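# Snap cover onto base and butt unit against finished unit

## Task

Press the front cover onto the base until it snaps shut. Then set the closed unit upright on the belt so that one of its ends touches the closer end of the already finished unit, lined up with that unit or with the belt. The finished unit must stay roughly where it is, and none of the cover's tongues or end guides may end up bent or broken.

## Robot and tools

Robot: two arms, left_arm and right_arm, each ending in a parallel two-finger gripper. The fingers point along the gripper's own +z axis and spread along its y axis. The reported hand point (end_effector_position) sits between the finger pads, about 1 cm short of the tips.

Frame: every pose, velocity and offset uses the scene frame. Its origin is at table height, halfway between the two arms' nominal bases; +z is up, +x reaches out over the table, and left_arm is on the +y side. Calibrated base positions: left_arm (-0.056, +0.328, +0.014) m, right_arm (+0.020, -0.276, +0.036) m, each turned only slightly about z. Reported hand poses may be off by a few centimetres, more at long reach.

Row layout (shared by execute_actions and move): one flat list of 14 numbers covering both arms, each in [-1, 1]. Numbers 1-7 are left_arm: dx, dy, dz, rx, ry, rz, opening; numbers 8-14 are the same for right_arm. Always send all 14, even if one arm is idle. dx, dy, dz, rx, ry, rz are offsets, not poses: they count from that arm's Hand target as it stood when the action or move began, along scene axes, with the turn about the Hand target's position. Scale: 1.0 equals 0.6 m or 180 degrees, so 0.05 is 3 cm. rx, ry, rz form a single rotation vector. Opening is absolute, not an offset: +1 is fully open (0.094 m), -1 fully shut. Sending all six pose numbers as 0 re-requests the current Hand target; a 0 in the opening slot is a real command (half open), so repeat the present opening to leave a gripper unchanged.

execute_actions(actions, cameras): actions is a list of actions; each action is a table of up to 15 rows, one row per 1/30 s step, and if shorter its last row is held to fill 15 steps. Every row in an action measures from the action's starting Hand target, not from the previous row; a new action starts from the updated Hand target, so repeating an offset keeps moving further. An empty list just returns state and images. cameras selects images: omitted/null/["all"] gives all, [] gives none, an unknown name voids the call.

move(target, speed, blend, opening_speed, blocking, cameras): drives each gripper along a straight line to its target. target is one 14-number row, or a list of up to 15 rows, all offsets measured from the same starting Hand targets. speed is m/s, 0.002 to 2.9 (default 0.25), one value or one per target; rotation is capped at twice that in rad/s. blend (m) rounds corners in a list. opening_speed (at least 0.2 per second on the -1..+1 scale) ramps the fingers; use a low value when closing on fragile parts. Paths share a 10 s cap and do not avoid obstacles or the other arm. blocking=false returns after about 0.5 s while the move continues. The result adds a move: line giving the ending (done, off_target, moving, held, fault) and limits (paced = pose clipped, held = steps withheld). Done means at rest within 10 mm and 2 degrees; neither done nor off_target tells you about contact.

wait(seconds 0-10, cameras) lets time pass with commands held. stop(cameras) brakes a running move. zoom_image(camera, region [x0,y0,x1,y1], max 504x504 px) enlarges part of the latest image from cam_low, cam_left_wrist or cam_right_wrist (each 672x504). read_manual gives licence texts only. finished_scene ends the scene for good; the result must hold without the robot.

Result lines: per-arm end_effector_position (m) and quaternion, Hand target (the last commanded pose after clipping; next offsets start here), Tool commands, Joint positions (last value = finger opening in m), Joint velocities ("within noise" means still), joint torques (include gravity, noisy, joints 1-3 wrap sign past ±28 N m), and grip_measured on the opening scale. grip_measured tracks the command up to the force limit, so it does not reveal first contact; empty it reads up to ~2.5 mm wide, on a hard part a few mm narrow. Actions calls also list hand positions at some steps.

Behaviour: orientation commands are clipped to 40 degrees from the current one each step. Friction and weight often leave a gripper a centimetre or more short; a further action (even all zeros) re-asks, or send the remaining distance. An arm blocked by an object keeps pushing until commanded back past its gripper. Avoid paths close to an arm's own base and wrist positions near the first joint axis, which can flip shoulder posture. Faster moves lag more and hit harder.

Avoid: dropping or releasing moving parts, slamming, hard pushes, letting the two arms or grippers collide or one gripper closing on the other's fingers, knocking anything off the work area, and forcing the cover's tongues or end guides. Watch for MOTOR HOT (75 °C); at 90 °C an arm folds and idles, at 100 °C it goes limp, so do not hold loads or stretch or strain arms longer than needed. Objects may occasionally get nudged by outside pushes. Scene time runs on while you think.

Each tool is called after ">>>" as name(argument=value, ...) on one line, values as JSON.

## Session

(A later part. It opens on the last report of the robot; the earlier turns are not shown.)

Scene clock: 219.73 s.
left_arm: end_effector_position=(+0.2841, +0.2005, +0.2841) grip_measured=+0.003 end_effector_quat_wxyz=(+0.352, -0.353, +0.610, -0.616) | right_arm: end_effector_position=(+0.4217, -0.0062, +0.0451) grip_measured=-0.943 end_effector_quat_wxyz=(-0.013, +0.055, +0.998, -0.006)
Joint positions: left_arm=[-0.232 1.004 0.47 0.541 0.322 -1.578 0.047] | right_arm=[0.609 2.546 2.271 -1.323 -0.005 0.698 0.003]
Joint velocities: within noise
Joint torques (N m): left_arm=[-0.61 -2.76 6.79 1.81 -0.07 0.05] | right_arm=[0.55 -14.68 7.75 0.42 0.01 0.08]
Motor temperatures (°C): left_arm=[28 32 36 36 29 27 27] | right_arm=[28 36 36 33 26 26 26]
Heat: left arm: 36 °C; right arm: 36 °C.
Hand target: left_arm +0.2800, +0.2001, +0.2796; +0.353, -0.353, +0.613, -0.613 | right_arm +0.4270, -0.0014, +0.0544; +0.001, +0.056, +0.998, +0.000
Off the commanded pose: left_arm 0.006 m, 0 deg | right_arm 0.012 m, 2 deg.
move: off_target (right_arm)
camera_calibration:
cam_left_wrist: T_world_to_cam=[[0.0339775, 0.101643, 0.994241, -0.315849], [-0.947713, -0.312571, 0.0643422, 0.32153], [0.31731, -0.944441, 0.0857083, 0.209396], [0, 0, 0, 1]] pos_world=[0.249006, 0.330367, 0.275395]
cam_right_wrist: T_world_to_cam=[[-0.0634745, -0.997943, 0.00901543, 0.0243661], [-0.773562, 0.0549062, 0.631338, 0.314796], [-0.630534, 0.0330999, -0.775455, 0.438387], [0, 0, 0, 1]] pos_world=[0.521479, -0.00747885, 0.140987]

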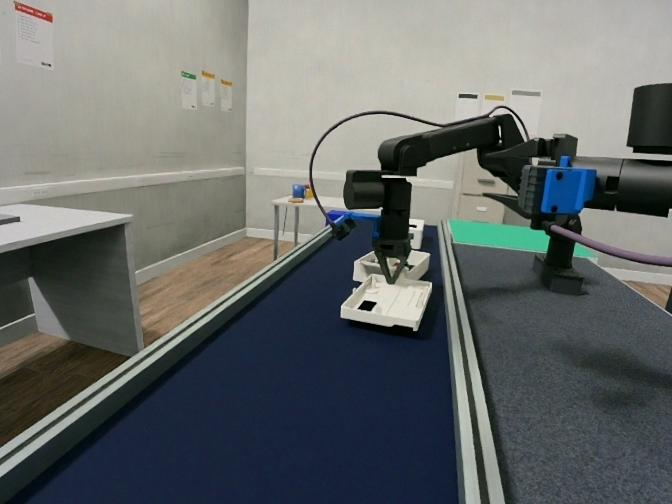

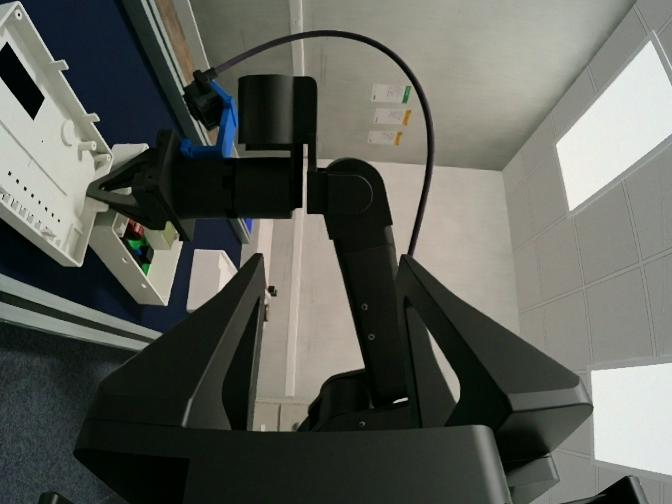

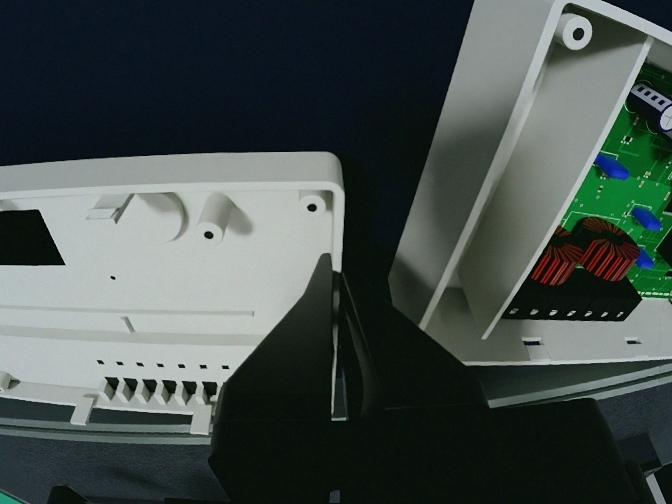

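>>> move(target=[[0,0,0,0,0,0,0, -0.02,-0.02,0.13,0,0,0,-1],[0,0,0,0,0,0,0, -0.112,-0.236,0.276,0,0,-0.13,-1]], speed=0.15, blend=0.03)

Scene clock: 234.30 s.
left_arm: end_effector_position=(+0.2841, +0.2005, +0.2841) grip_measured=+0.003 end_effector_quat_wxyz=(+0.352, -0.353, +0.610, -0.616) | right_arm: end_effector_position=(+0.3629, -0.1403, +0.2115) grip_measured=-0.943 end_effector_quat_wxyz=(-0.001, +0.252, +0.968, +0.002)
Joint positions: left_arm=[-0.232 1.004 0.47 0.541 0.322 -1.578 0.047] | right_arm=[0.393 1.978 1.991 -1.583 -0.005 0.882 0.003]
Joint velocities: within noise
Joint torques (N m): left_arm=[-0.59 -2.77 6.79 1.8 -0.08 0.05] | right_arm=[0.08 -12.33 4.63 0.53 0.01 0.11]
Motor temperatures (°C): left_arm=[28 32 36 37 29 27 27] | right_arm=[28 39 37 32 26 26 27]
Heat: left arm: 37 °C; right arm: 39 °C.
Hand target: left_arm +0.2800, +0.2001, +0.2796; +0.353, -0.353, +0.613, -0.613 | right_arm +0.3597, -0.1430, +0.2201; +0.001, +0.257, +0.966, +0.000
Off the commanded pose: left_arm 0.006 m, 0 deg | right_arm 0.010 m, 1 deg.
joint sent to its limit (right arm) — joint 4 (wrist pitch), lower limit. The joint targets still meet the commanded pose.
move: done
camera_calibration:
cam_left_wrist: T_world_to_cam=[[0.0339775, 0.101643, 0.994241, -0.315849], [-0.947713, -0.312571, 0.0643422, 0.32153], [0.31731, -0.944441, 0.0857083, 0.209396], [0, 0, 0, 1]] pos_world=[0.249006, 0.330367, 0.275395]
cam_right_wrist: T_world_to_cam=[[-0.446936, -0.894535, -0.00751867, 0.0425404], [-0.707833, 0.348489, 0.614433, 0.192543], [-0.547012, 0.279934, -0.788933, 0.541983], [0, 0, 0, 1]] pos_world=[0.451772, -0.180765, 0.309603]

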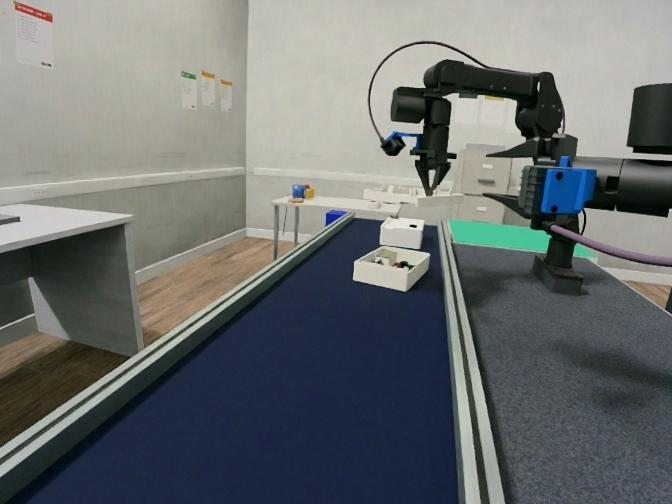

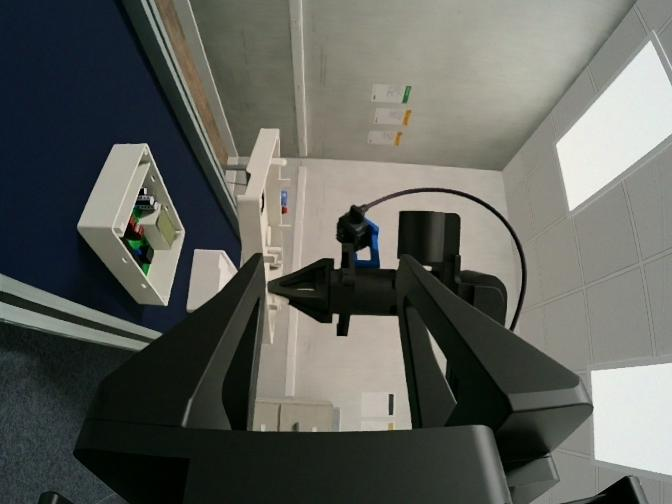

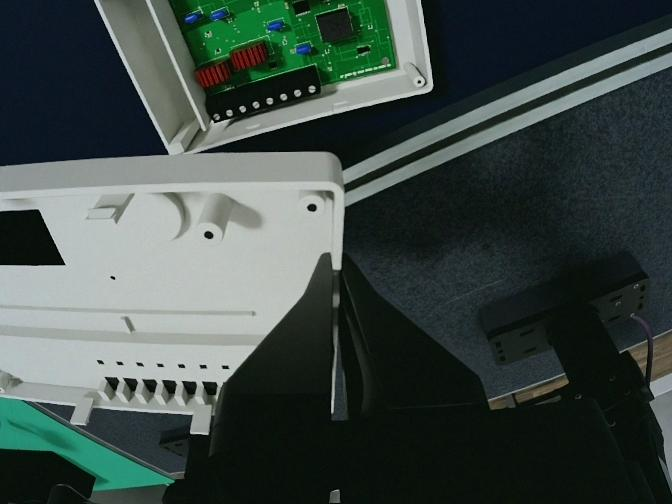

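>>> move(target=[-0.028,-0.29,-0.117,0,0,0,0.28, 0,0,0,0,0,0,-1], speed=0.2)

>>> zoom_image(camera="cam_left_wrist", region=[80, 50, 580, 450])

Scene clock: 240.93 s.
left_arm: end_effector_position=(+0.2591, +0.0310, +0.2039) grip_measured=+0.278 end_effector_quat_wxyz=(+0.344, -0.357, +0.616, -0.612) | right_arm: end_effector_position=(+0.3629, -0.1403, +0.2115) grip_measured=-0.943 end_effector_quat_wxyz=(-0.001, +0.252, +0.968, +0.002)
Joint positions: left_arm=[-0.936 1.591 0.501 1.074 -0.375 -1.589 0.06] | right_arm=[0.393 1.978 1.991 -1.583 -0.005 0.882 0.003]
Joint velocities: within noise
Joint torques (N m): left_arm=[-0.29 -3.41 9.32 1.87 -0.11 0.16] | right_arm=[0.05 -12.33 4.64 0.53 0.01 0.11]
Motor temperatures (°C): left_arm=[28 32 36 37 29 27 27] | right_arm=[28 41 36 32 26 26 27]
Heat: left arm: 37 °C; right arm: 41 °C.
Hand target: left_arm +0.2633, +0.0263, +0.2093; +0.353, -0.353, +0.613, -0.613 | right_arm +0.3597, -0.1430, +0.2201; +0.001, +0.257, +0.966, +0.000
Off the commanded pose: left_arm 0.008 m, 1 deg | right_arm 0.010 m, 1 deg.
joint sent to its limit (right arm) — joint 4 (wrist pitch), lower limit. The joint targets still meet the commanded pose.
move: done
camera_calibration:
cam_left_wrist: T_world_to_cam=[[0.0560674, 0.0977818, 0.993627, -0.223547], [-0.948208, -0.306434, 0.0836604, 0.245993], [0.312661, -0.946856, 0.0755365, 0.0674279], [0, 0, 0, 1]] pos_world=[0.224705, 0.161084, 0.19645]
cam_right_wrist: T_world_to_cam=[[-0.447217, -0.894394, -0.00754536, 0.0426105], [-0.707732, 0.348699, 0.614431, 0.192571], [-0.546912, 0.280124, -0.788935, 0.542001], [0, 0, 0, 1]] pos_world=[0.451772, -0.180866, 0.309603]

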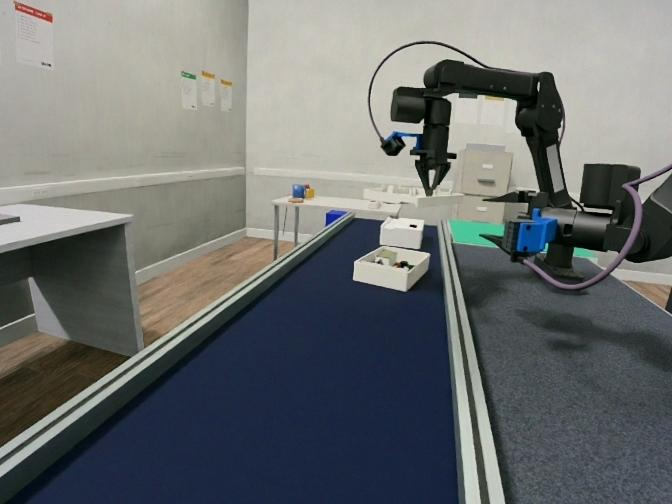

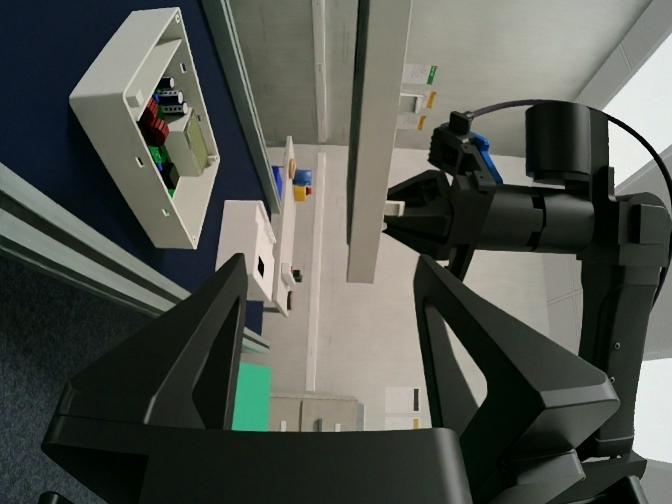

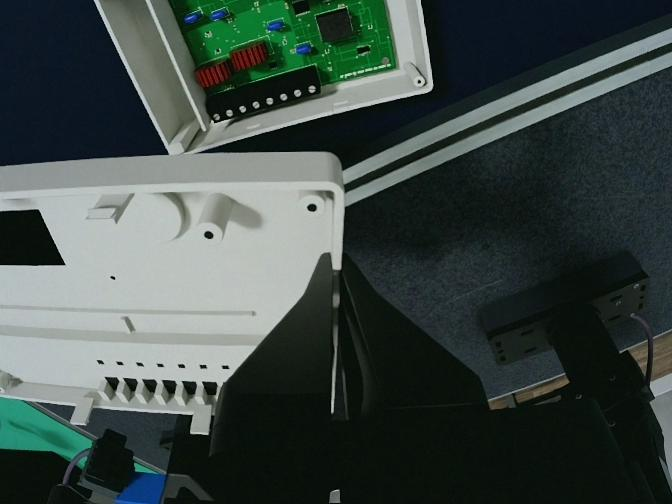

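Scaled by 1.008 from the camera's 672x504 image, which has a finer 960x720 frame.

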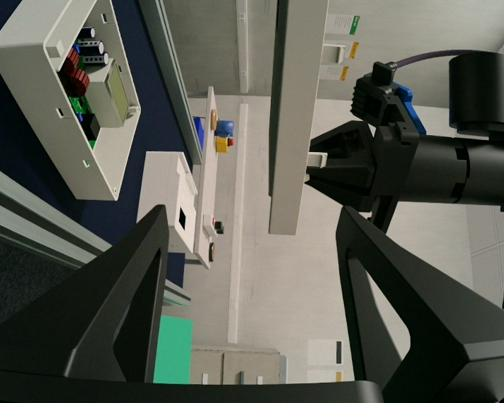

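>>> zoom_image(camera="cam_left_wrist", region=[320, 0, 470, 150])

>>> zoom_image(camera="cam_left_wrist", region=[320, 140, 470, 290])

Scaled by 3.360 from the camera's 672x504 image, which has a finer 960x720 frame.

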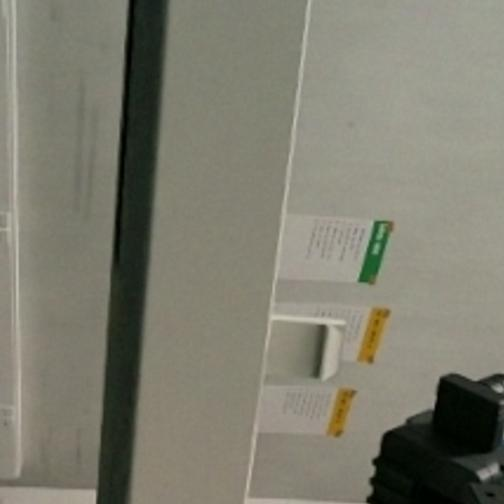

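Scaled by 3.360 from the camera's 672x504 image, which has a finer 960x720 frame.

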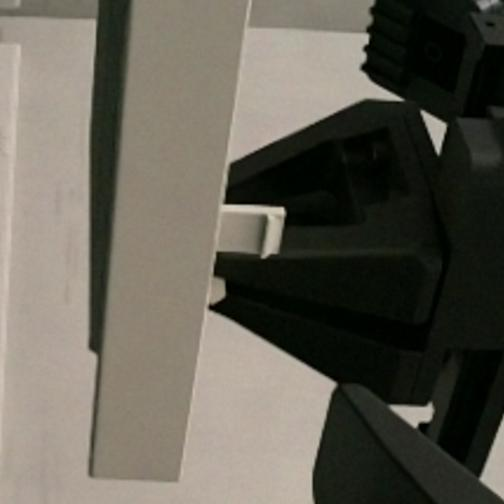

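>>> move(target=[[-0.003,-0.006,0.037,0,0,0,0.28, 0,0,0,0,0,0,-1],[0.0836,-0.056,0.037,0,0,0,0.28, 0,0,0,0,0,0,-1]], speed=0.12, cameras=["cam_left_wrist"])

>>> zoom_image(camera="cam_left_wrist", region=[220, 80, 460, 320])

Scene clock: 268.73 s.
left_arm: end_effector_position=(+0.3073, -0.0032, +0.2320) grip_measured=+0.278 end_effector_quat_wxyz=(+0.349, -0.358, +0.607, -0.618) | right_arm: end_effector_position=(+0.3629, -0.1403, +0.2115) grip_measured=-0.943 end_effector_quat_wxyz=(-0.001, +0.252, +0.968, +0.002)
Joint positions: left_arm=[-0.888 1.715 0.766 0.957 -0.337 -1.588 0.06] | right_arm=[0.393 1.978 1.991 -1.583 -0.005 0.882 0.003]
Joint velocities: within noise
Joint torques (N m): left_arm=[0.55 -4.71 10.21 1.7 0.09 0.16] | right_arm=[0.06 -12.34 4.64 0.52 0.02 0.11]
Motor temperatures (°C): left_arm=[28 32 36 37 29 27 27] | right_arm=[28 45 35 31 26 26 28]
Heat: left arm: 37 °C; right arm: 45 °C.
Hand target: left_arm +0.3135, -0.0074, +0.2318; +0.353, -0.353, +0.612, -0.613 | right_arm +0.3597, -0.1430, +0.2201; +0.001, +0.257, +0.966, +0.000
Off the commanded pose: left_arm 0.007 m, 1 deg | right_arm 0.010 m, 1 deg.
joint sent to its limit (right arm) — joint 4 (wrist pitch), lower limit. The joint targets still meet the commanded pose.
move: done
camera_calibration:
cam_left_wrist: T_world_to_cam=[[0.0396666, 0.114868, 0.992589, -0.245424], [-0.94622, -0.314887, 0.074254, 0.280426], [0.321082, -0.942153, 0.0961996, 0.0105623], [0, 0, 0, 1]] pos_world=[0.271689, 0.126445, 0.221766]
Images, in order (width x height): cam_left_wrist 672x504.

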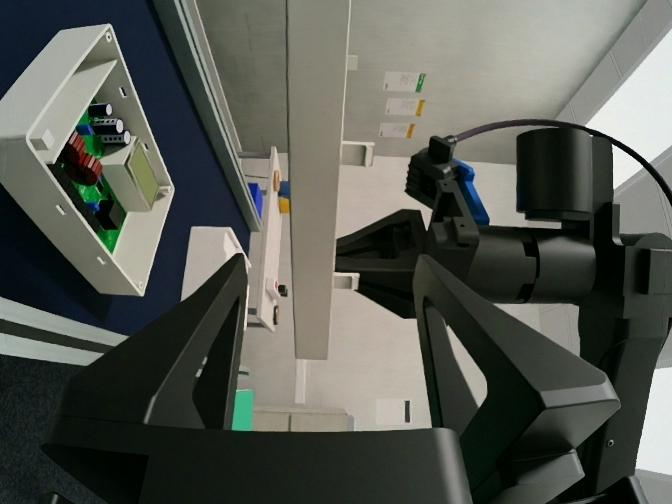

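Scaled by 2.100 from the camera's 672x504 image, which has a finer 960x720 frame.

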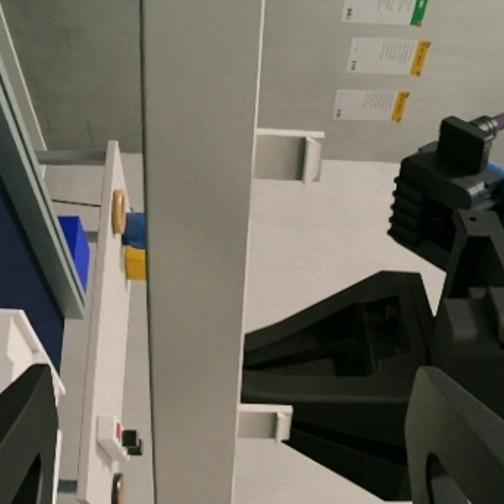

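>>> move(target=[[0,0,-0.01,0,0,0,0.28, 0,0,0,0,0,0,-1],[0.053,-0.0225,-0.01,0,0,0,0.1, 0,0,0,0,0,0,-1]], speed=0.06, cameras=["cam_left_wrist","cam_right_wrist"])

>>> zoom_image(camera="cam_left_wrist", region=[200, 180, 500, 420])

Scene clock: 274.80 s.
left_arm: end_effector_position=(+0.3382, -0.0172, +0.2274) grip_measured=+0.102 end_effector_quat_wxyz=(+0.348, -0.357, +0.607, -0.619) | right_arm: end_effector_position=(+0.3629, -0.1403, +0.2115) grip_measured=-0.943 end_effector_quat_wxyz=(-0.001, +0.252, +0.968, +0.002)
Joint positions: left_arm=[-0.846 1.831 0.889 0.951 -0.294 -1.588 0.052] | right_arm=[0.393 1.978 1.991 -1.583 -0.005 0.882 0.003]
Joint velocities: within noise
Joint torques (N m): left_arm=[0.59 -5.44 10.33 1.69 0.07 0.16] | right_arm=[0.06 -12.36 4.64 0.52 0.02 0.12]
Motor temperatures (°C): left_arm=[28 32 36 37 29 27 27] | right_arm=[28 46 35 31 26 26 28]
Heat: left arm: 37 °C; right arm: 46 °C.
Hand target: left_arm +0.3452, -0.0209, +0.2256; +0.353, -0.353, +0.613, -0.613 | right_arm +0.3597, -0.1430, +0.2201; +0.001, +0.257, +0.966, +0.000
Off the commanded pose: left_arm 0.008 m, 1 deg | right_arm 0.010 m, 1 deg.
joint sent to its limit (right arm) — joint 4 (wrist pitch), lower limit. The joint targets still meet the commanded pose.
move: done
camera_calibration:
cam_left_wrist: T_world_to_cam=[[0.0390809, 0.11517, 0.992577, -0.240247], [-0.946762, -0.3134, 0.0736412, 0.305962], [0.319555, -0.942611, 0.0967906, -0.0116802], [0, 0, 0, 1]] pos_world=[0.302795, 0.112548, 0.217063]
cam_right_wrist: T_world_to_cam=[[-0.447217, -0.894394, -0.00754536, 0.0426105], [-0.707732, 0.348699, 0.614431, 0.192571], [-0.546912, 0.280124, -0.788935, 0.542001], [0, 0, 0, 1]] pos_world=[0.451772, -0.180866, 0.309603]
Images, in order (width x height): cam_left_wrist 672x504, cam_right_wrist 672x504.

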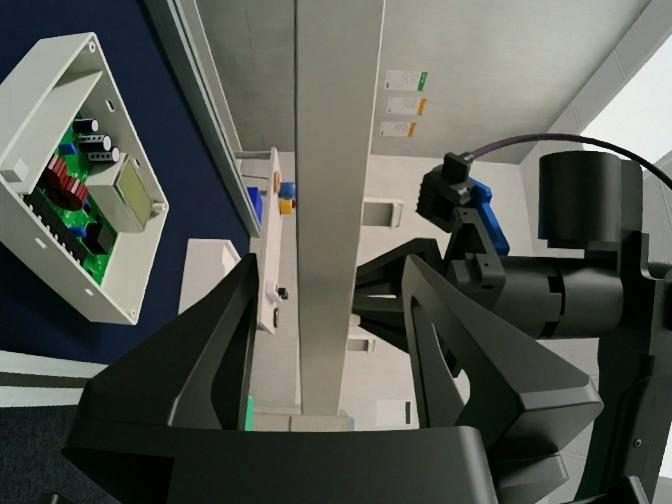

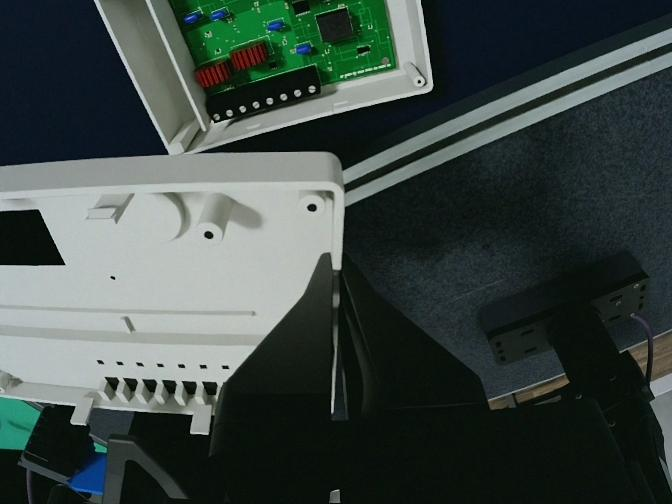

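Scaled by 1.680 from the camera's 672x504 image, which has a finer 960x720 frame.

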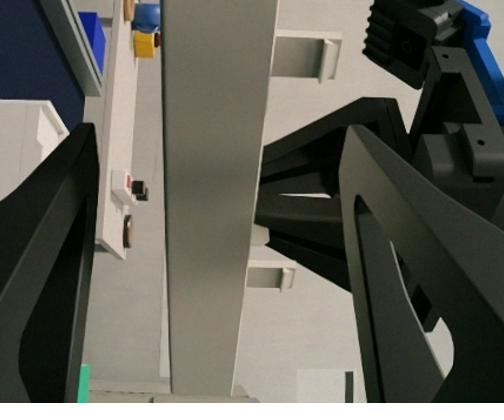

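>>> move(target=[[0.009,-0.005,-0.0015,0,0,0,0.1, 0,0,0,0,0,0,-1],[0.009,-0.005,-0.0015,0,0,0,-0.7, 0,0,0,0,0,0,-1]], speed=0.06, opening_speed=0.3, cameras=["cam_left_wrist","cam_right_wrist"])

>>> zoom_image(camera="cam_left_wrist", region=[200, 180, 500, 420])

Scene clock: 283.60 s.
left_arm: end_effector_position=(+0.3432, -0.0206, +0.2252) grip_measured=-0.629 end_effector_quat_wxyz=(+0.347, -0.357, +0.609, -0.617) | right_arm: end_effector_position=(+0.3629, -0.1403, +0.2115) grip_measured=-0.943 end_effector_quat_wxyz=(-0.001, +0.252, +0.968, +0.002)
Joint positions: left_arm=[-0.842 1.851 0.914 0.939 -0.289 -1.588 0.017] | right_arm=[0.393 1.978 1.991 -1.583 -0.005 0.882 0.003]
Joint velocities: within noise
Joint torques (N m): left_arm=[0.65 -5.56 10.37 1.76 0.07 0.15] | right_arm=[0.05 -12.36 4.63 0.53 0.02 0.11]
Motor temperatures (°C): left_arm=[28 33 37 38 29 27 27] | right_arm=[28 47 34 30 26 26 28]
Heat: left arm: 38 °C; right arm: 47 °C.
Hand target: left_arm +0.3506, -0.0240, +0.2248; +0.353, -0.353, +0.612, -0.613 | right_arm +0.3597, -0.1429, +0.2201; +0.001, +0.257, +0.966, +0.000
Off the commanded pose: left_arm 0.008 m, 1 deg | right_arm 0.010 m, 1 deg.
joint sent to its limit (right arm) — joint 4 (wrist pitch), lower limit. The joint targets still meet the commanded pose.
move: done
camera_calibration:
cam_left_wrist: T_world_to_cam=[[0.0438085, 0.110092, 0.992955, -0.239674], [-0.946781, -0.312672, 0.0764382, 0.30915], [0.318884, -0.94346, 0.0905355, -0.0147255], [0, 0, 0, 1]] pos_world=[0.307893, 0.109156, 0.215688]
cam_right_wrist: T_world_to_cam=[[-0.447217, -0.894394, -0.00754536, 0.0426105], [-0.707732, 0.348699, 0.614431, 0.192571], [-0.546912, 0.280124, -0.788935, 0.542001], [0, 0, 0, 1]] pos_world=[0.451772, -0.180866, 0.309603]
Images, in order (width x height): cam_left_wrist 672x504, cam_right_wrist 672x504.

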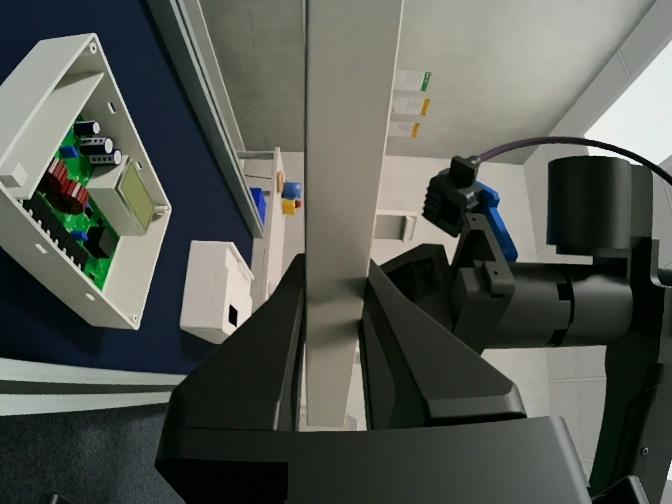

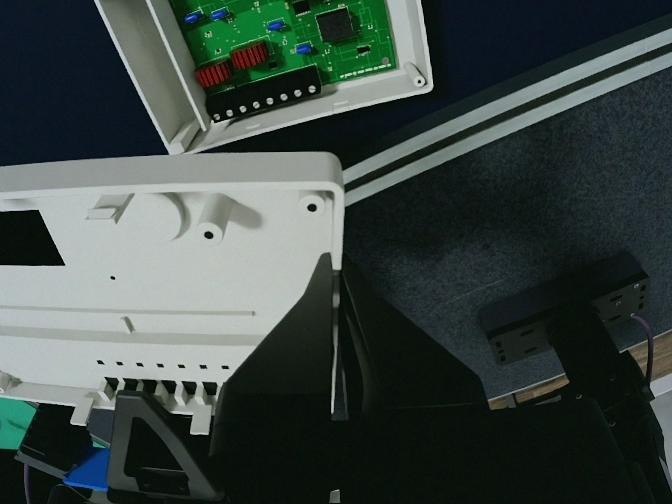

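Scaled by 1.680 from the camera's 672x504 image, which has a finer 960x720 frame.

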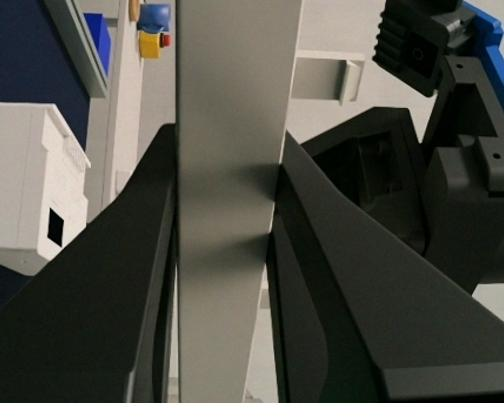

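>>> move(target=[0,0,0,0,0,0,-0.8, 0,0,0,0,0,0,-0.8], opening_speed=0.3, cameras=["cam_right_wrist"])

>>> move(target=[0,0,0,0,0,0,-0.8, 0,0,0.15,0,0,0,-0.75], speed=0.1)

Scene clock: 288.07 s.
left_arm: end_effector_position=(+0.3434, -0.0211, +0.2167) grip_measured=-0.629 end_effector_quat_wxyz=(+0.345, -0.359, +0.619, -0.607) | right_arm: end_effector_position=(+0.3629, -0.1403, +0.2115) grip_measured=-0.802 end_effector_quat_wxyz=(-0.001, +0.254, +0.967, +0.002)
Joint positions: left_arm=[-0.842 1.857 0.914 0.917 -0.287 -1.587 0.017] | right_arm=[0.393 1.978 1.991 -1.583 -0.005 0.884 0.009]
Joint velocities: within noise
Joint torques (N m): left_arm=[0.64 -6.06 10.3 1.98 0.04 0.15] | right_arm=[0.05 -12.37 4.64 0.53 0.01 0.09]
Motor temperatures (°C): left_arm=[28 33 38 38 29 27 27] | right_arm=[28 47 34 30 26 26 28]
Heat: left arm: 38 °C; right arm: 47 °C.
Hand target: left_arm +0.3506, -0.0240, +0.2248; +0.353, -0.353, +0.612, -0.613 | right_arm +0.3597, -0.1429, +0.2201; +0.001, +0.257, +0.966, +0.000
Off the commanded pose: left_arm 0.011 m, 2 deg | right_arm 0.010 m, 1 deg.
joint sent to its limit (right arm) — joint 4 (wrist pitch), lower limit. The joint targets still meet the commanded pose.
move: off_target (left_arm)
camera_calibration:
cam_right_wrist: T_world_to_cam=[[-0.449287, -0.893355, -0.00758076, 0.0435112], [-0.706908, 0.350305, 0.614466, 0.192481], [-0.546281, 0.281431, -0.788907, 0.541947], [0, 0, 0, 1]] pos_world=[0.451671, -0.181077, 0.309603]
Images, in order (width x height): cam_right_wrist 672x504.

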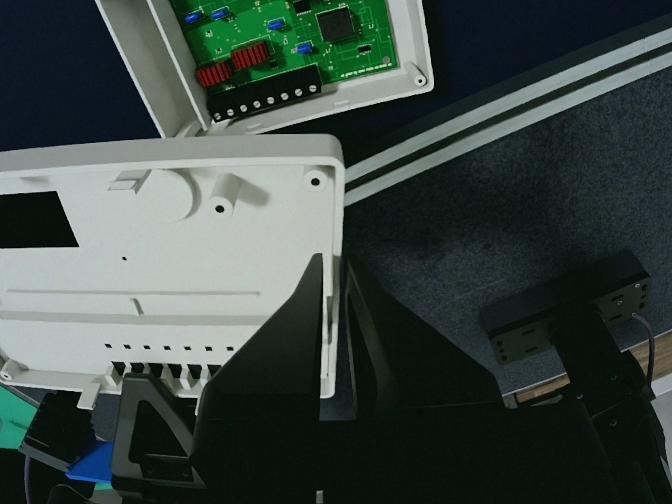

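Scene clock: 289.37 s.
left_arm: end_effector_position=(+0.3434, -0.0211, +0.2165) grip_measured=-0.629 end_effector_quat_wxyz=(+0.345, -0.359, +0.620, -0.607) | right_arm: end_effector_position=(+0.3596, -0.1416, +0.2971) grip_measured=-0.752 end_effector_quat_wxyz=(+0.107, +0.251, +0.959, +0.081)
Joint positions: left_arm=[-0.842 1.857 0.914 0.916 -0.287 -1.587 0.017] | right_arm=[0.393 1.802 2.083 -1.583 -0.005 0.884 0.012]
Joint velocities: within noise
Joint torques (N m): left_arm=[0.62 -6.06 10.29 2 0.04 0.15] | right_arm=[0.02 -9.65 6.72 1.12 0 0.09]
Motor temperatures (°C): left_arm=[28 33 38 38 29 27 28] | right_arm=[28 47 34 30 26 26 28]
Heat: left arm: 38 °C; right arm: 47 °C.
Hand target: left_arm +0.3506, -0.0240, +0.2248; +0.353, -0.353, +0.613, -0.613 | right_arm +0.3597, -0.1429, +0.3101; +0.001, +0.257, +0.966, +0.000
Off the commanded pose: left_arm 0.011 m, 2 deg | right_arm 0.013 m, 15 deg.
joint sent to its limit (right arm) — joint 4 (wrist pitch), lower limit. The joint targets are off in orientation, not in position.
move: off_target (left_arm, right_arm)
camera_calibration:
cam_left_wrist: T_world_to_cam=[[0.0635475, 0.0887493, 0.994025, -0.238585], [-0.945522, -0.31332, 0.0884208, 0.306881], [0.319295, -0.945492, 0.0640037, -0.00893196], [0, 0, 0, 1]] pos_world=[0.308176, 0.108881, 0.210596]
cam_right_wrist: T_world_to_cam=[[-0.422792, -0.883052, -0.203631, 0.0917035], [-0.8406, 0.298193, 0.452187, 0.226911], [-0.338583, 0.362353, -0.868367, 0.568368], [0, 0, 0, 1]] pos_world=[0.421953, -0.192634, 0.409619]

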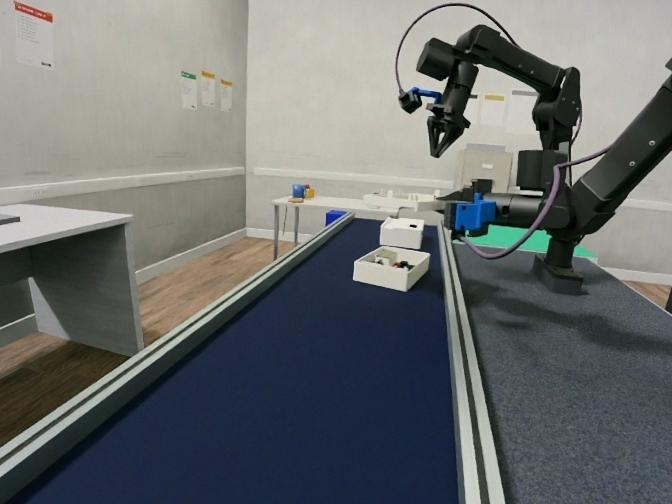

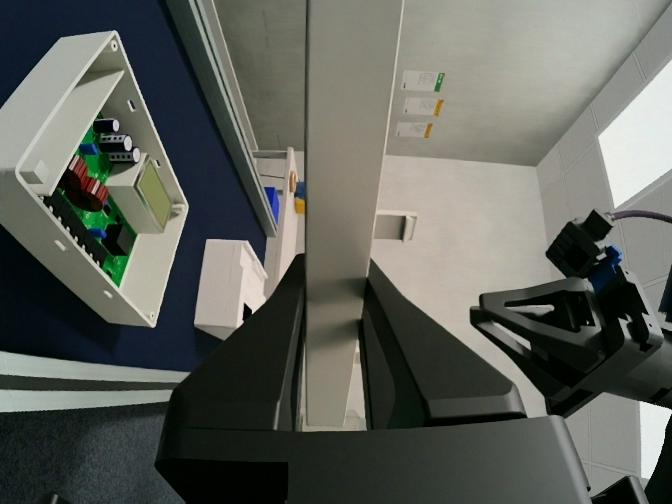

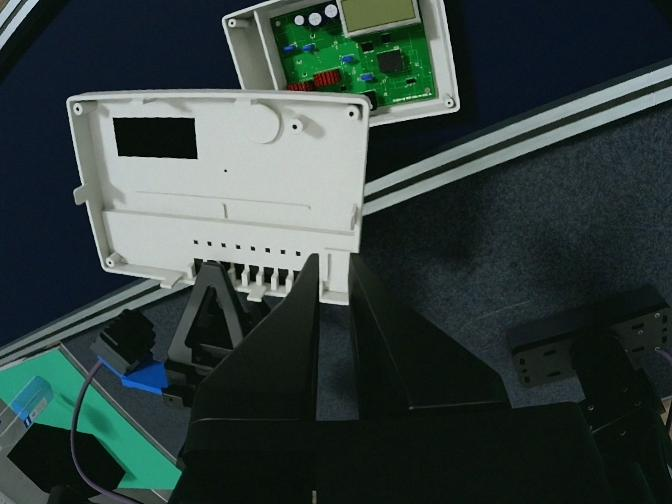

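>>> move(target=[[0,0,0,0,0,0,-0.8, -0.03,-0.2,0.0,0,0,0,-0.3],[0,0,0,0,0,0,-0.8, -0.1,-0.33,-0.05,0,0,0,-0.3]], speed=0.25, cameras=["cam_low"])

>>> move(target=[[0,0,0.05,0.433,-0.25,0,-0.8, 0,0,0,0,0,0,-0.3],[0,0,0.05,0.866,-0.5,0,-0.8, 0,0,0,0,0,0,-0.3]], speed=0.4)

Scene clock: 296.47 s.
left_arm: end_effector_position=(+0.3434, -0.0211, +0.2165) grip_measured=-0.629 end_effector_quat_wxyz=(+0.345, -0.359, +0.620, -0.607) | right_arm: end_effector_position=(+0.3053, -0.3413, +0.2758) grip_measured=-0.302 end_effector_quat_wxyz=(+0.083, +0.261, +0.962, +0.008)
Joint positions: left_arm=[-0.842 1.857 0.914 0.916 -0.287 -1.587 0.017] | right_arm=[-0.215 1.574 1.753 -1.583 -0.012 0.295 0.033]
Joint velocities: within noise
Joint torques (N m): left_arm=[0.65 -6.05 10.32 2 0.04 0.15] | right_arm=[0.39 -8.13 4.41 0.88 0.05 -0.02]
Motor temperatures (°C): left_arm=[28 33 39 38 29 27 28] | right_arm=[28 44 35 30 26 26 27]
Heat: left arm: 39 °C; right arm: 44 °C.
Hand target: left_arm +0.3506, -0.0240, +0.2248; +0.353, -0.353, +0.612, -0.613 | right_arm +0.2997, -0.3410, +0.2800; +0.001, +0.257, +0.966, +0.000
Off the commanded pose: left_arm 0.011 m, 2 deg | right_arm 0.007 m, 10 deg.
joint sent to its limit (right arm) — joint 4 (wrist pitch), lower limit. The joint targets are off in orientation, not in position.
move: off_target (left_arm, right_arm)
Images, in order (width x height): cam_low 672x504.

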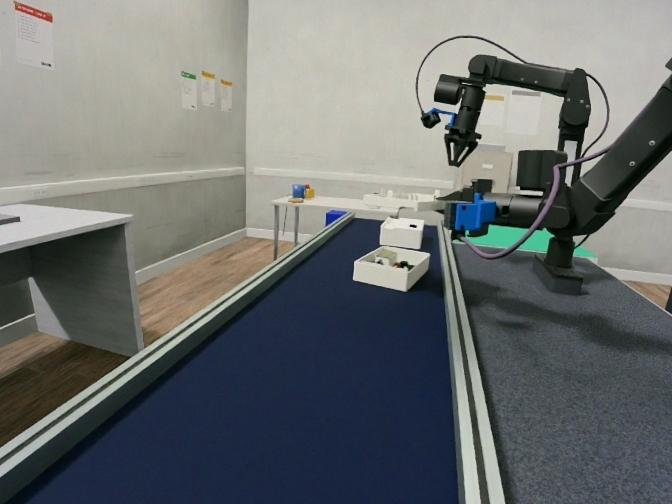

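Scene clock: 301.47 s.
left_arm: end_effector_position=(+0.3458, -0.0231, +0.2080) grip_measured=-0.629 end_effector_quat_wxyz=(+0.572, +0.651, +0.360, +0.345) | right_arm: end_effector_position=(+0.3053, -0.3413, +0.2758) grip_measured=-0.302 end_effector_quat_wxyz=(+0.083, +0.260, +0.962, +0.008)
Joint positions: left_arm=[-0.842 1.841 0.952 0.777 -0.29 1.576 0.017] | right_arm=[-0.215 1.574 1.753 -1.583 -0.012 0.294 0.033]
Joint velocities: within noise
Joint torques (N m): left_arm=[0.51 -10.67 11.11 2.17 0.01 -0.07] | right_arm=[0.4 -8.13 4.44 0.89 0.05 -0.03]
Motor temperatures (°C): left_arm=[28 34 39 38 29 27 28] | right_arm=[28 43 35 30 26 26 27]
Heat: left arm: 39 °C; right arm: 43 °C.
Hand target: left_arm +0.3506, -0.0240, +0.2547; +0.612, +0.612, +0.354, +0.354 | right_arm +0.2997, -0.3410, +0.2800; +0.001, +0.257, +0.966, +0.000
Off the commanded pose: left_arm 0.047 m, 6 deg | right_arm 0.007 m, 10 deg.
joint sent to its limit (right arm) — joint 4 (wrist pitch), lower limit. The joint targets are off in orientation, not in position.
move: off_target (left_arm, right_arm)
camera_calibration:
cam_left_wrist: T_world_to_cam=[[-0.137502, 0.00688165, -0.990478, 0.250275], [-0.197042, 0.9798, 0.0341615, 0.0914892], [0.970705, 0.199863, -0.133368, -0.168747], [0, 0, 0, 1]] pos_world=[0.216244, -0.0576372, 0.22226]
cam_right_wrist: T_world_to_cam=[[-0.458813, -0.886811, -0.0552971, -0.143214], [-0.792066, 0.380006, 0.477731, 0.25649], [-0.402643, 0.262988, -0.876764, 0.591892], [0, 0, 0, 1]] pos_world=[0.37577, -0.380132, 0.388497]

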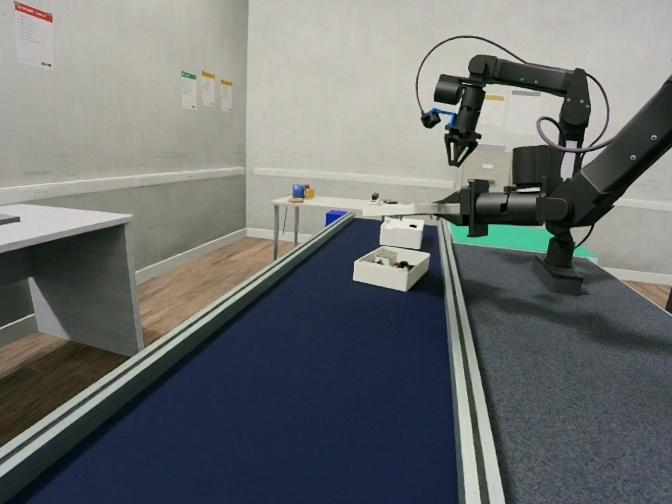

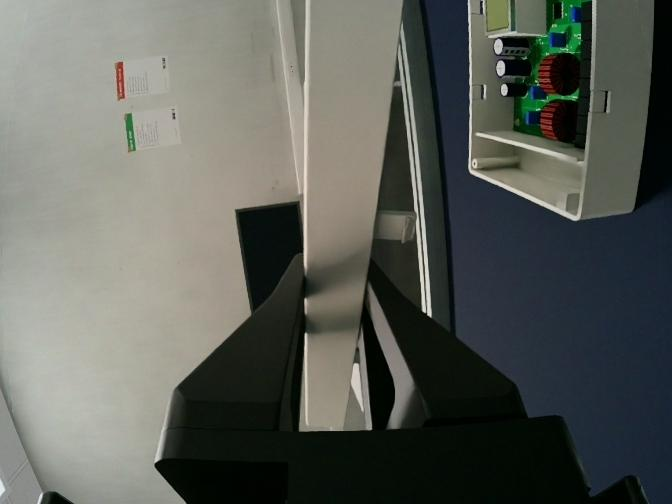

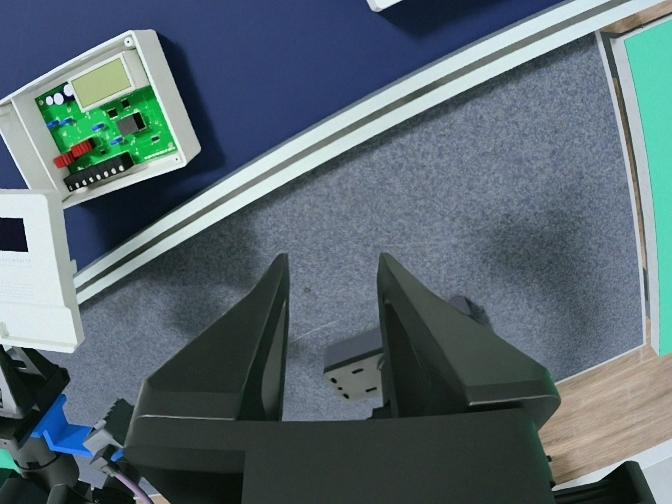

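>>> move(target=[0,0,-0.04,0,0,0,-0.8, 0,0,0,0,0,0,-0.3], speed=0.1, cameras=["cam_left_wrist","cam_right_wrist"])

Scene clock: 322.80 s.
left_arm: end_effector_position=(+0.3467, -0.0241, +0.2262) grip_measured=-0.629 end_effector_quat_wxyz=(+0.599, +0.626, +0.354, +0.352) | right_arm: end_effector_position=(+0.3053, -0.3413, +0.2758) grip_measured=-0.302 end_effector_quat_wxyz=(+0.083, +0.260, +0.962, +0.008)
Joint positions: left_arm=[-0.842 1.841 0.952 0.853 -0.29 1.577 0.017] | right_arm=[-0.215 1.574 1.753 -1.583 -0.012 0.293 0.033]
Joint velocities: within noise
Joint torques (N m): left_arm=[0.51 -6.08 7.9 2.32 0.01 -0.08] | right_arm=[0.39 -8.13 4.44 0.88 0.05 -0.03]
Motor temperatures (°C): left_arm=[28 37 40 41 29 27 29] | right_arm=[28 40 35 30 26 26 27]
Heat: left arm: 41 °C; right arm: 40 °C.
Hand target: left_arm +0.3506, -0.0240, +0.2307; +0.612, +0.612, +0.354, +0.354 | right_arm +0.2997, -0.3410, +0.2800; +0.001, +0.257, +0.966, +0.000
Off the commanded pose: left_arm 0.006 m, 2 deg | right_arm 0.007 m, 10 deg.
joint sent to its limit (right arm) — joint 4 (wrist pitch), lower limit. The joint targets are off in orientation, not in position.
move: off_target (right_arm)
camera_calibration:
cam_left_wrist: T_world_to_cam=[[-0.08546, -0.0474084, -0.995213, 0.250289], [-0.197057, 0.97994, -0.0297593, 0.106594], [0.97666, 0.193571, -0.0930878, -0.178345], [0, 0, 0, 1]] pos_world=[0.216578, -0.0580678, 0.235662]
cam_right_wrist: T_world_to_cam=[[-0.458475, -0.886987, -0.0552648, -0.143331], [-0.792209, 0.37972, 0.477722, 0.2564], [-0.402748, 0.262805, -0.876771, 0.591838], [0, 0, 0, 1]] pos_world=[0.37577, -0.38003, 0.388497]
Images, in order (width x height): cam_left_wrist 672x504, cam_right_wrist 672x504.

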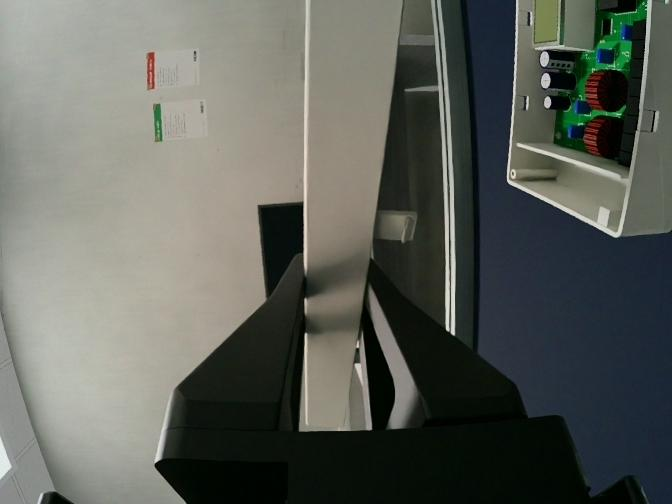

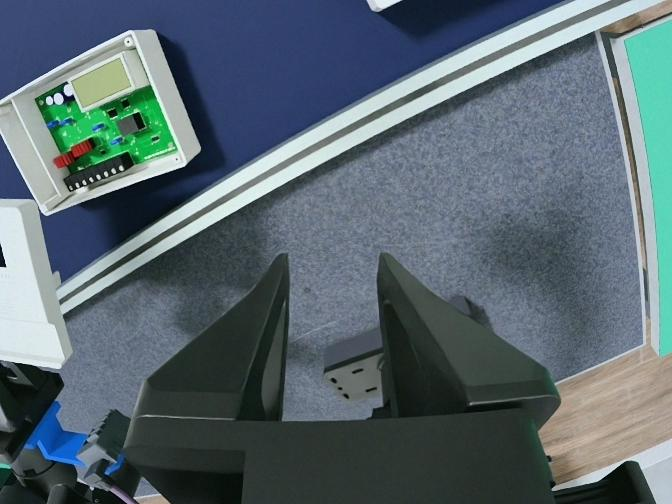

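>>> move(target=[[0,0,-0.085,0,0,0,-0.8, 0,0,0,0,0,0,-0.3],[0,0,-0.085,0,0,0,-0.8, 0.167,0.318,-0.092,0,0,0,-0.1]], speed=0.2, cameras=["cam_left_wrist","cam_right_wrist"])

Scene clock: 333.47 s.
left_arm: end_effector_position=(+0.3487, -0.0261, +0.1789) grip_measured=-0.629 end_effector_quat_wxyz=(+0.602, +0.623, +0.353, +0.352) | right_arm: end_effector_position=(+0.3948, -0.1497, +0.2237) grip_measured=-0.102 end_effector_quat_wxyz=(+0.031, +0.251, +0.967, +0.023)
Joint positions: left_arm=[-0.842 1.989 0.902 1.06 -0.29 1.577 0.017] | right_arm=[0.342 2.033 2.12 -1.581 -0.005 0.829 0.042]
Joint velocities: within noise
Joint torques (N m): left_arm=[0.51 -6.64 6.06 2.31 0.02 -0.07] | right_arm=[-0.2 -9.43 7.19 0.67 0 0.1]
Motor temperatures (°C): left_arm=[28 36 39 42 29 27 29] | right_arm=[28 40 35 30 26 26 27]
Heat: left arm: 42 °C; right arm: 40 °C.
Hand target: left_arm +0.3506, -0.0240, +0.1797; +0.612, +0.612, +0.354, +0.354 | right_arm +0.4000, -0.1502, +0.2249; +0.001, +0.257, +0.966, +0.000
Off the commanded pose: left_arm 0.003 m, 2 deg | right_arm 0.005 m, 4 deg.
joint sent to its limit (right arm) — joint 4 (wrist pitch), lower limit. The joint targets are off in orientation, not in position.
move: off_target (right_arm); target 2's new opening was sent with right_arm's hand 0.005 m and 4 deg from that target
camera_calibration:
cam_left_wrist: T_world_to_cam=[[-0.0792551, -0.0540604, -0.995387, 0.20094], [-0.196881, 0.979709, -0.0375328, 0.108901], [0.977219, 0.192998, -0.0882903, -0.185326], [0, 0, 0, 1]] pos_world=[0.21847, -0.0600603, 0.187738]
cam_right_wrist: T_world_to_cam=[[-0.443111, -0.894432, -0.0603705, 0.058732], [-0.751154, 0.333686, 0.56958, 0.235834], [-0.489305, 0.297735, -0.819716, 0.558461], [0, 0, 0, 1]] pos_world=[0.47643, -0.192436, 0.326999]
Images, in order (width x height): cam_left_wrist 672x504, cam_right_wrist 672x504.

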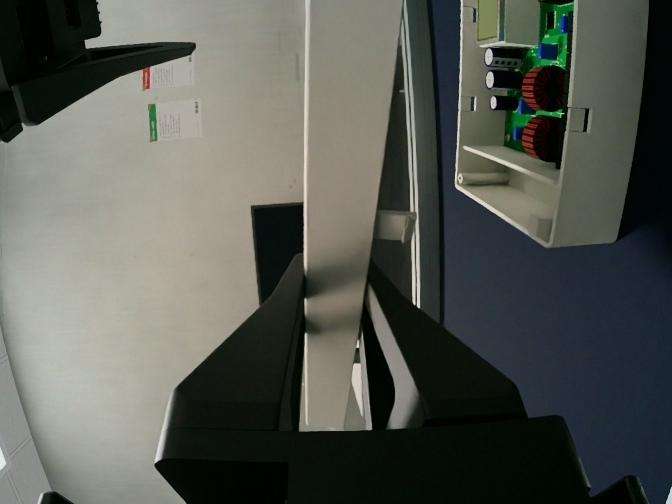

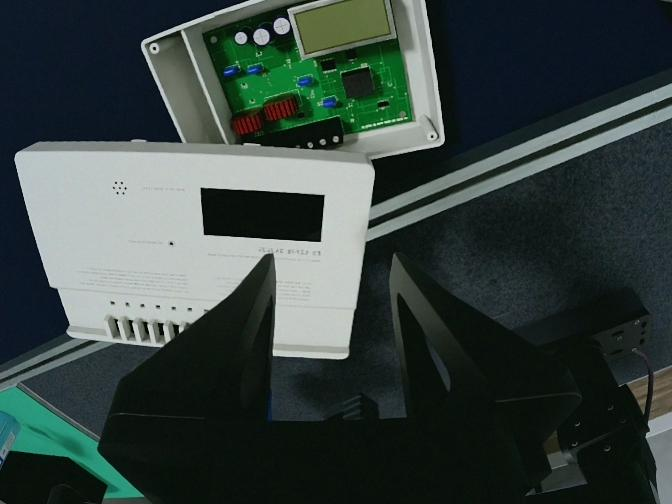

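>>> move(target=[0,0,0,0,0,0,-0.8, 0,0,-0.045,0,0,0,-0.1], speed=0.1, cameras=["cam_left_wrist","cam_right_wrist"])

>>> zoom_image(camera="cam_right_wrist", region=[180, 120, 480, 360])

Scene clock: 342.53 s.
left_arm: end_effector_position=(+0.3487, -0.0261, +0.1790) grip_measured=-0.629 end_effector_quat_wxyz=(+0.603, +0.623, +0.353, +0.352) | right_arm: end_effector_position=(+0.3978, -0.1487, +0.2035) grip_measured=-0.102 end_effector_quat_wxyz=(+0.008, +0.252, +0.968, +0.008)
Joint positions: left_arm=[-0.842 1.989 0.902 1.06 -0.29 1.577 0.017] | right_arm=[0.342 2.087 2.12 -1.581 -0.005 0.829 0.042]
Joint velocities: within noise
Joint torques (N m): left_arm=[0.53 -6.64 6.08 2.32 0.01 -0.07] | right_arm=[-0.16 -9.58 5.85 0.55 0 0.11]
Motor temperatures (°C): left_arm=[28 36 38 43 29 27 29] | right_arm=[28 40 36 29 26 26 27]
Heat: left arm: 43 °C; right arm: 40 °C.
Hand target: left_arm +0.3506, -0.0240, +0.1798; +0.612, +0.612, +0.354, +0.354 | right_arm +0.4000, -0.1502, +0.1979; +0.001, +0.257, +0.966, +0.000
Off the commanded pose: left_arm 0.003 m, 2 deg | right_arm 0.006 m, 1 deg.
joint sent to its limit (right arm) — joint 4 (wrist pitch), lower limit. The joint targets still meet the commanded pose.
move: done
camera_calibration:
cam_left_wrist: T_world_to_cam=[[-0.0790099, -0.0543166, -0.995393, 0.200871], [-0.196794, 0.979714, -0.0378405, 0.108939], [0.977256, 0.192898, -0.0880963, -0.185377], [0, 0, 0, 1]] pos_world=[0.21847, -0.0600597, 0.187737]
cam_right_wrist: T_world_to_cam=[[-0.445571, -0.894964, -0.0224864, 0.0529863], [-0.721091, 0.343893, 0.601469, 0.232312], [-0.530561, 0.284212, -0.798579, 0.553144], [0, 0, 0, 1]] pos_world=[0.484604, -0.18968, 0.303192]
Images, in order (width x height): cam_left_wrist 672x504, cam_right_wrist 672x504.

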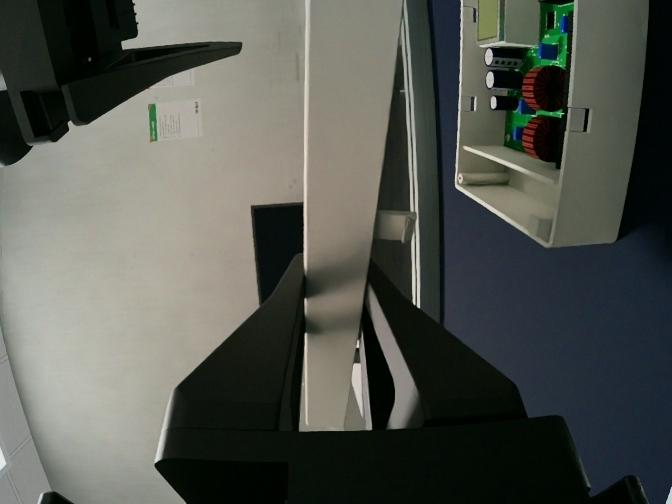

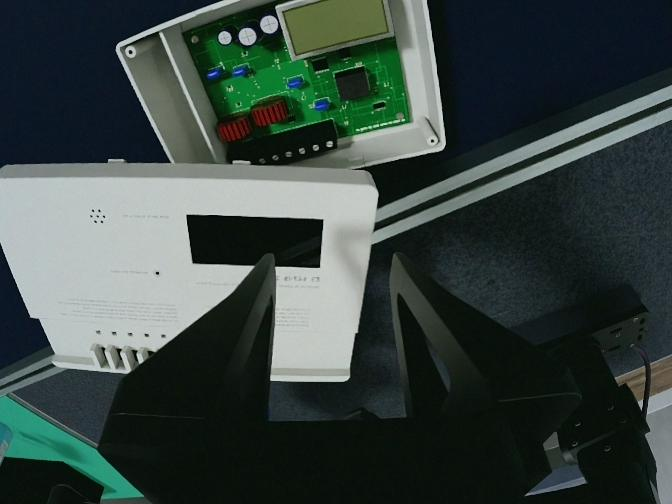

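Scaled by 1.680 from the camera's 672x504 image, which has a finer 960x720 frame.

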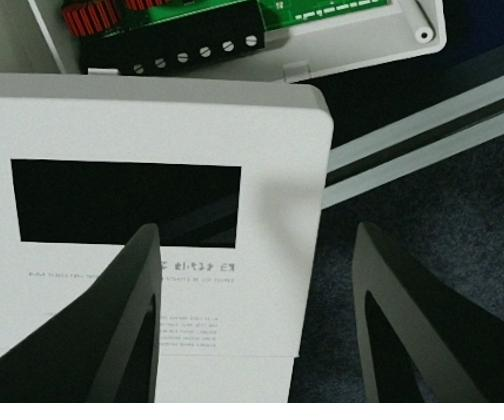

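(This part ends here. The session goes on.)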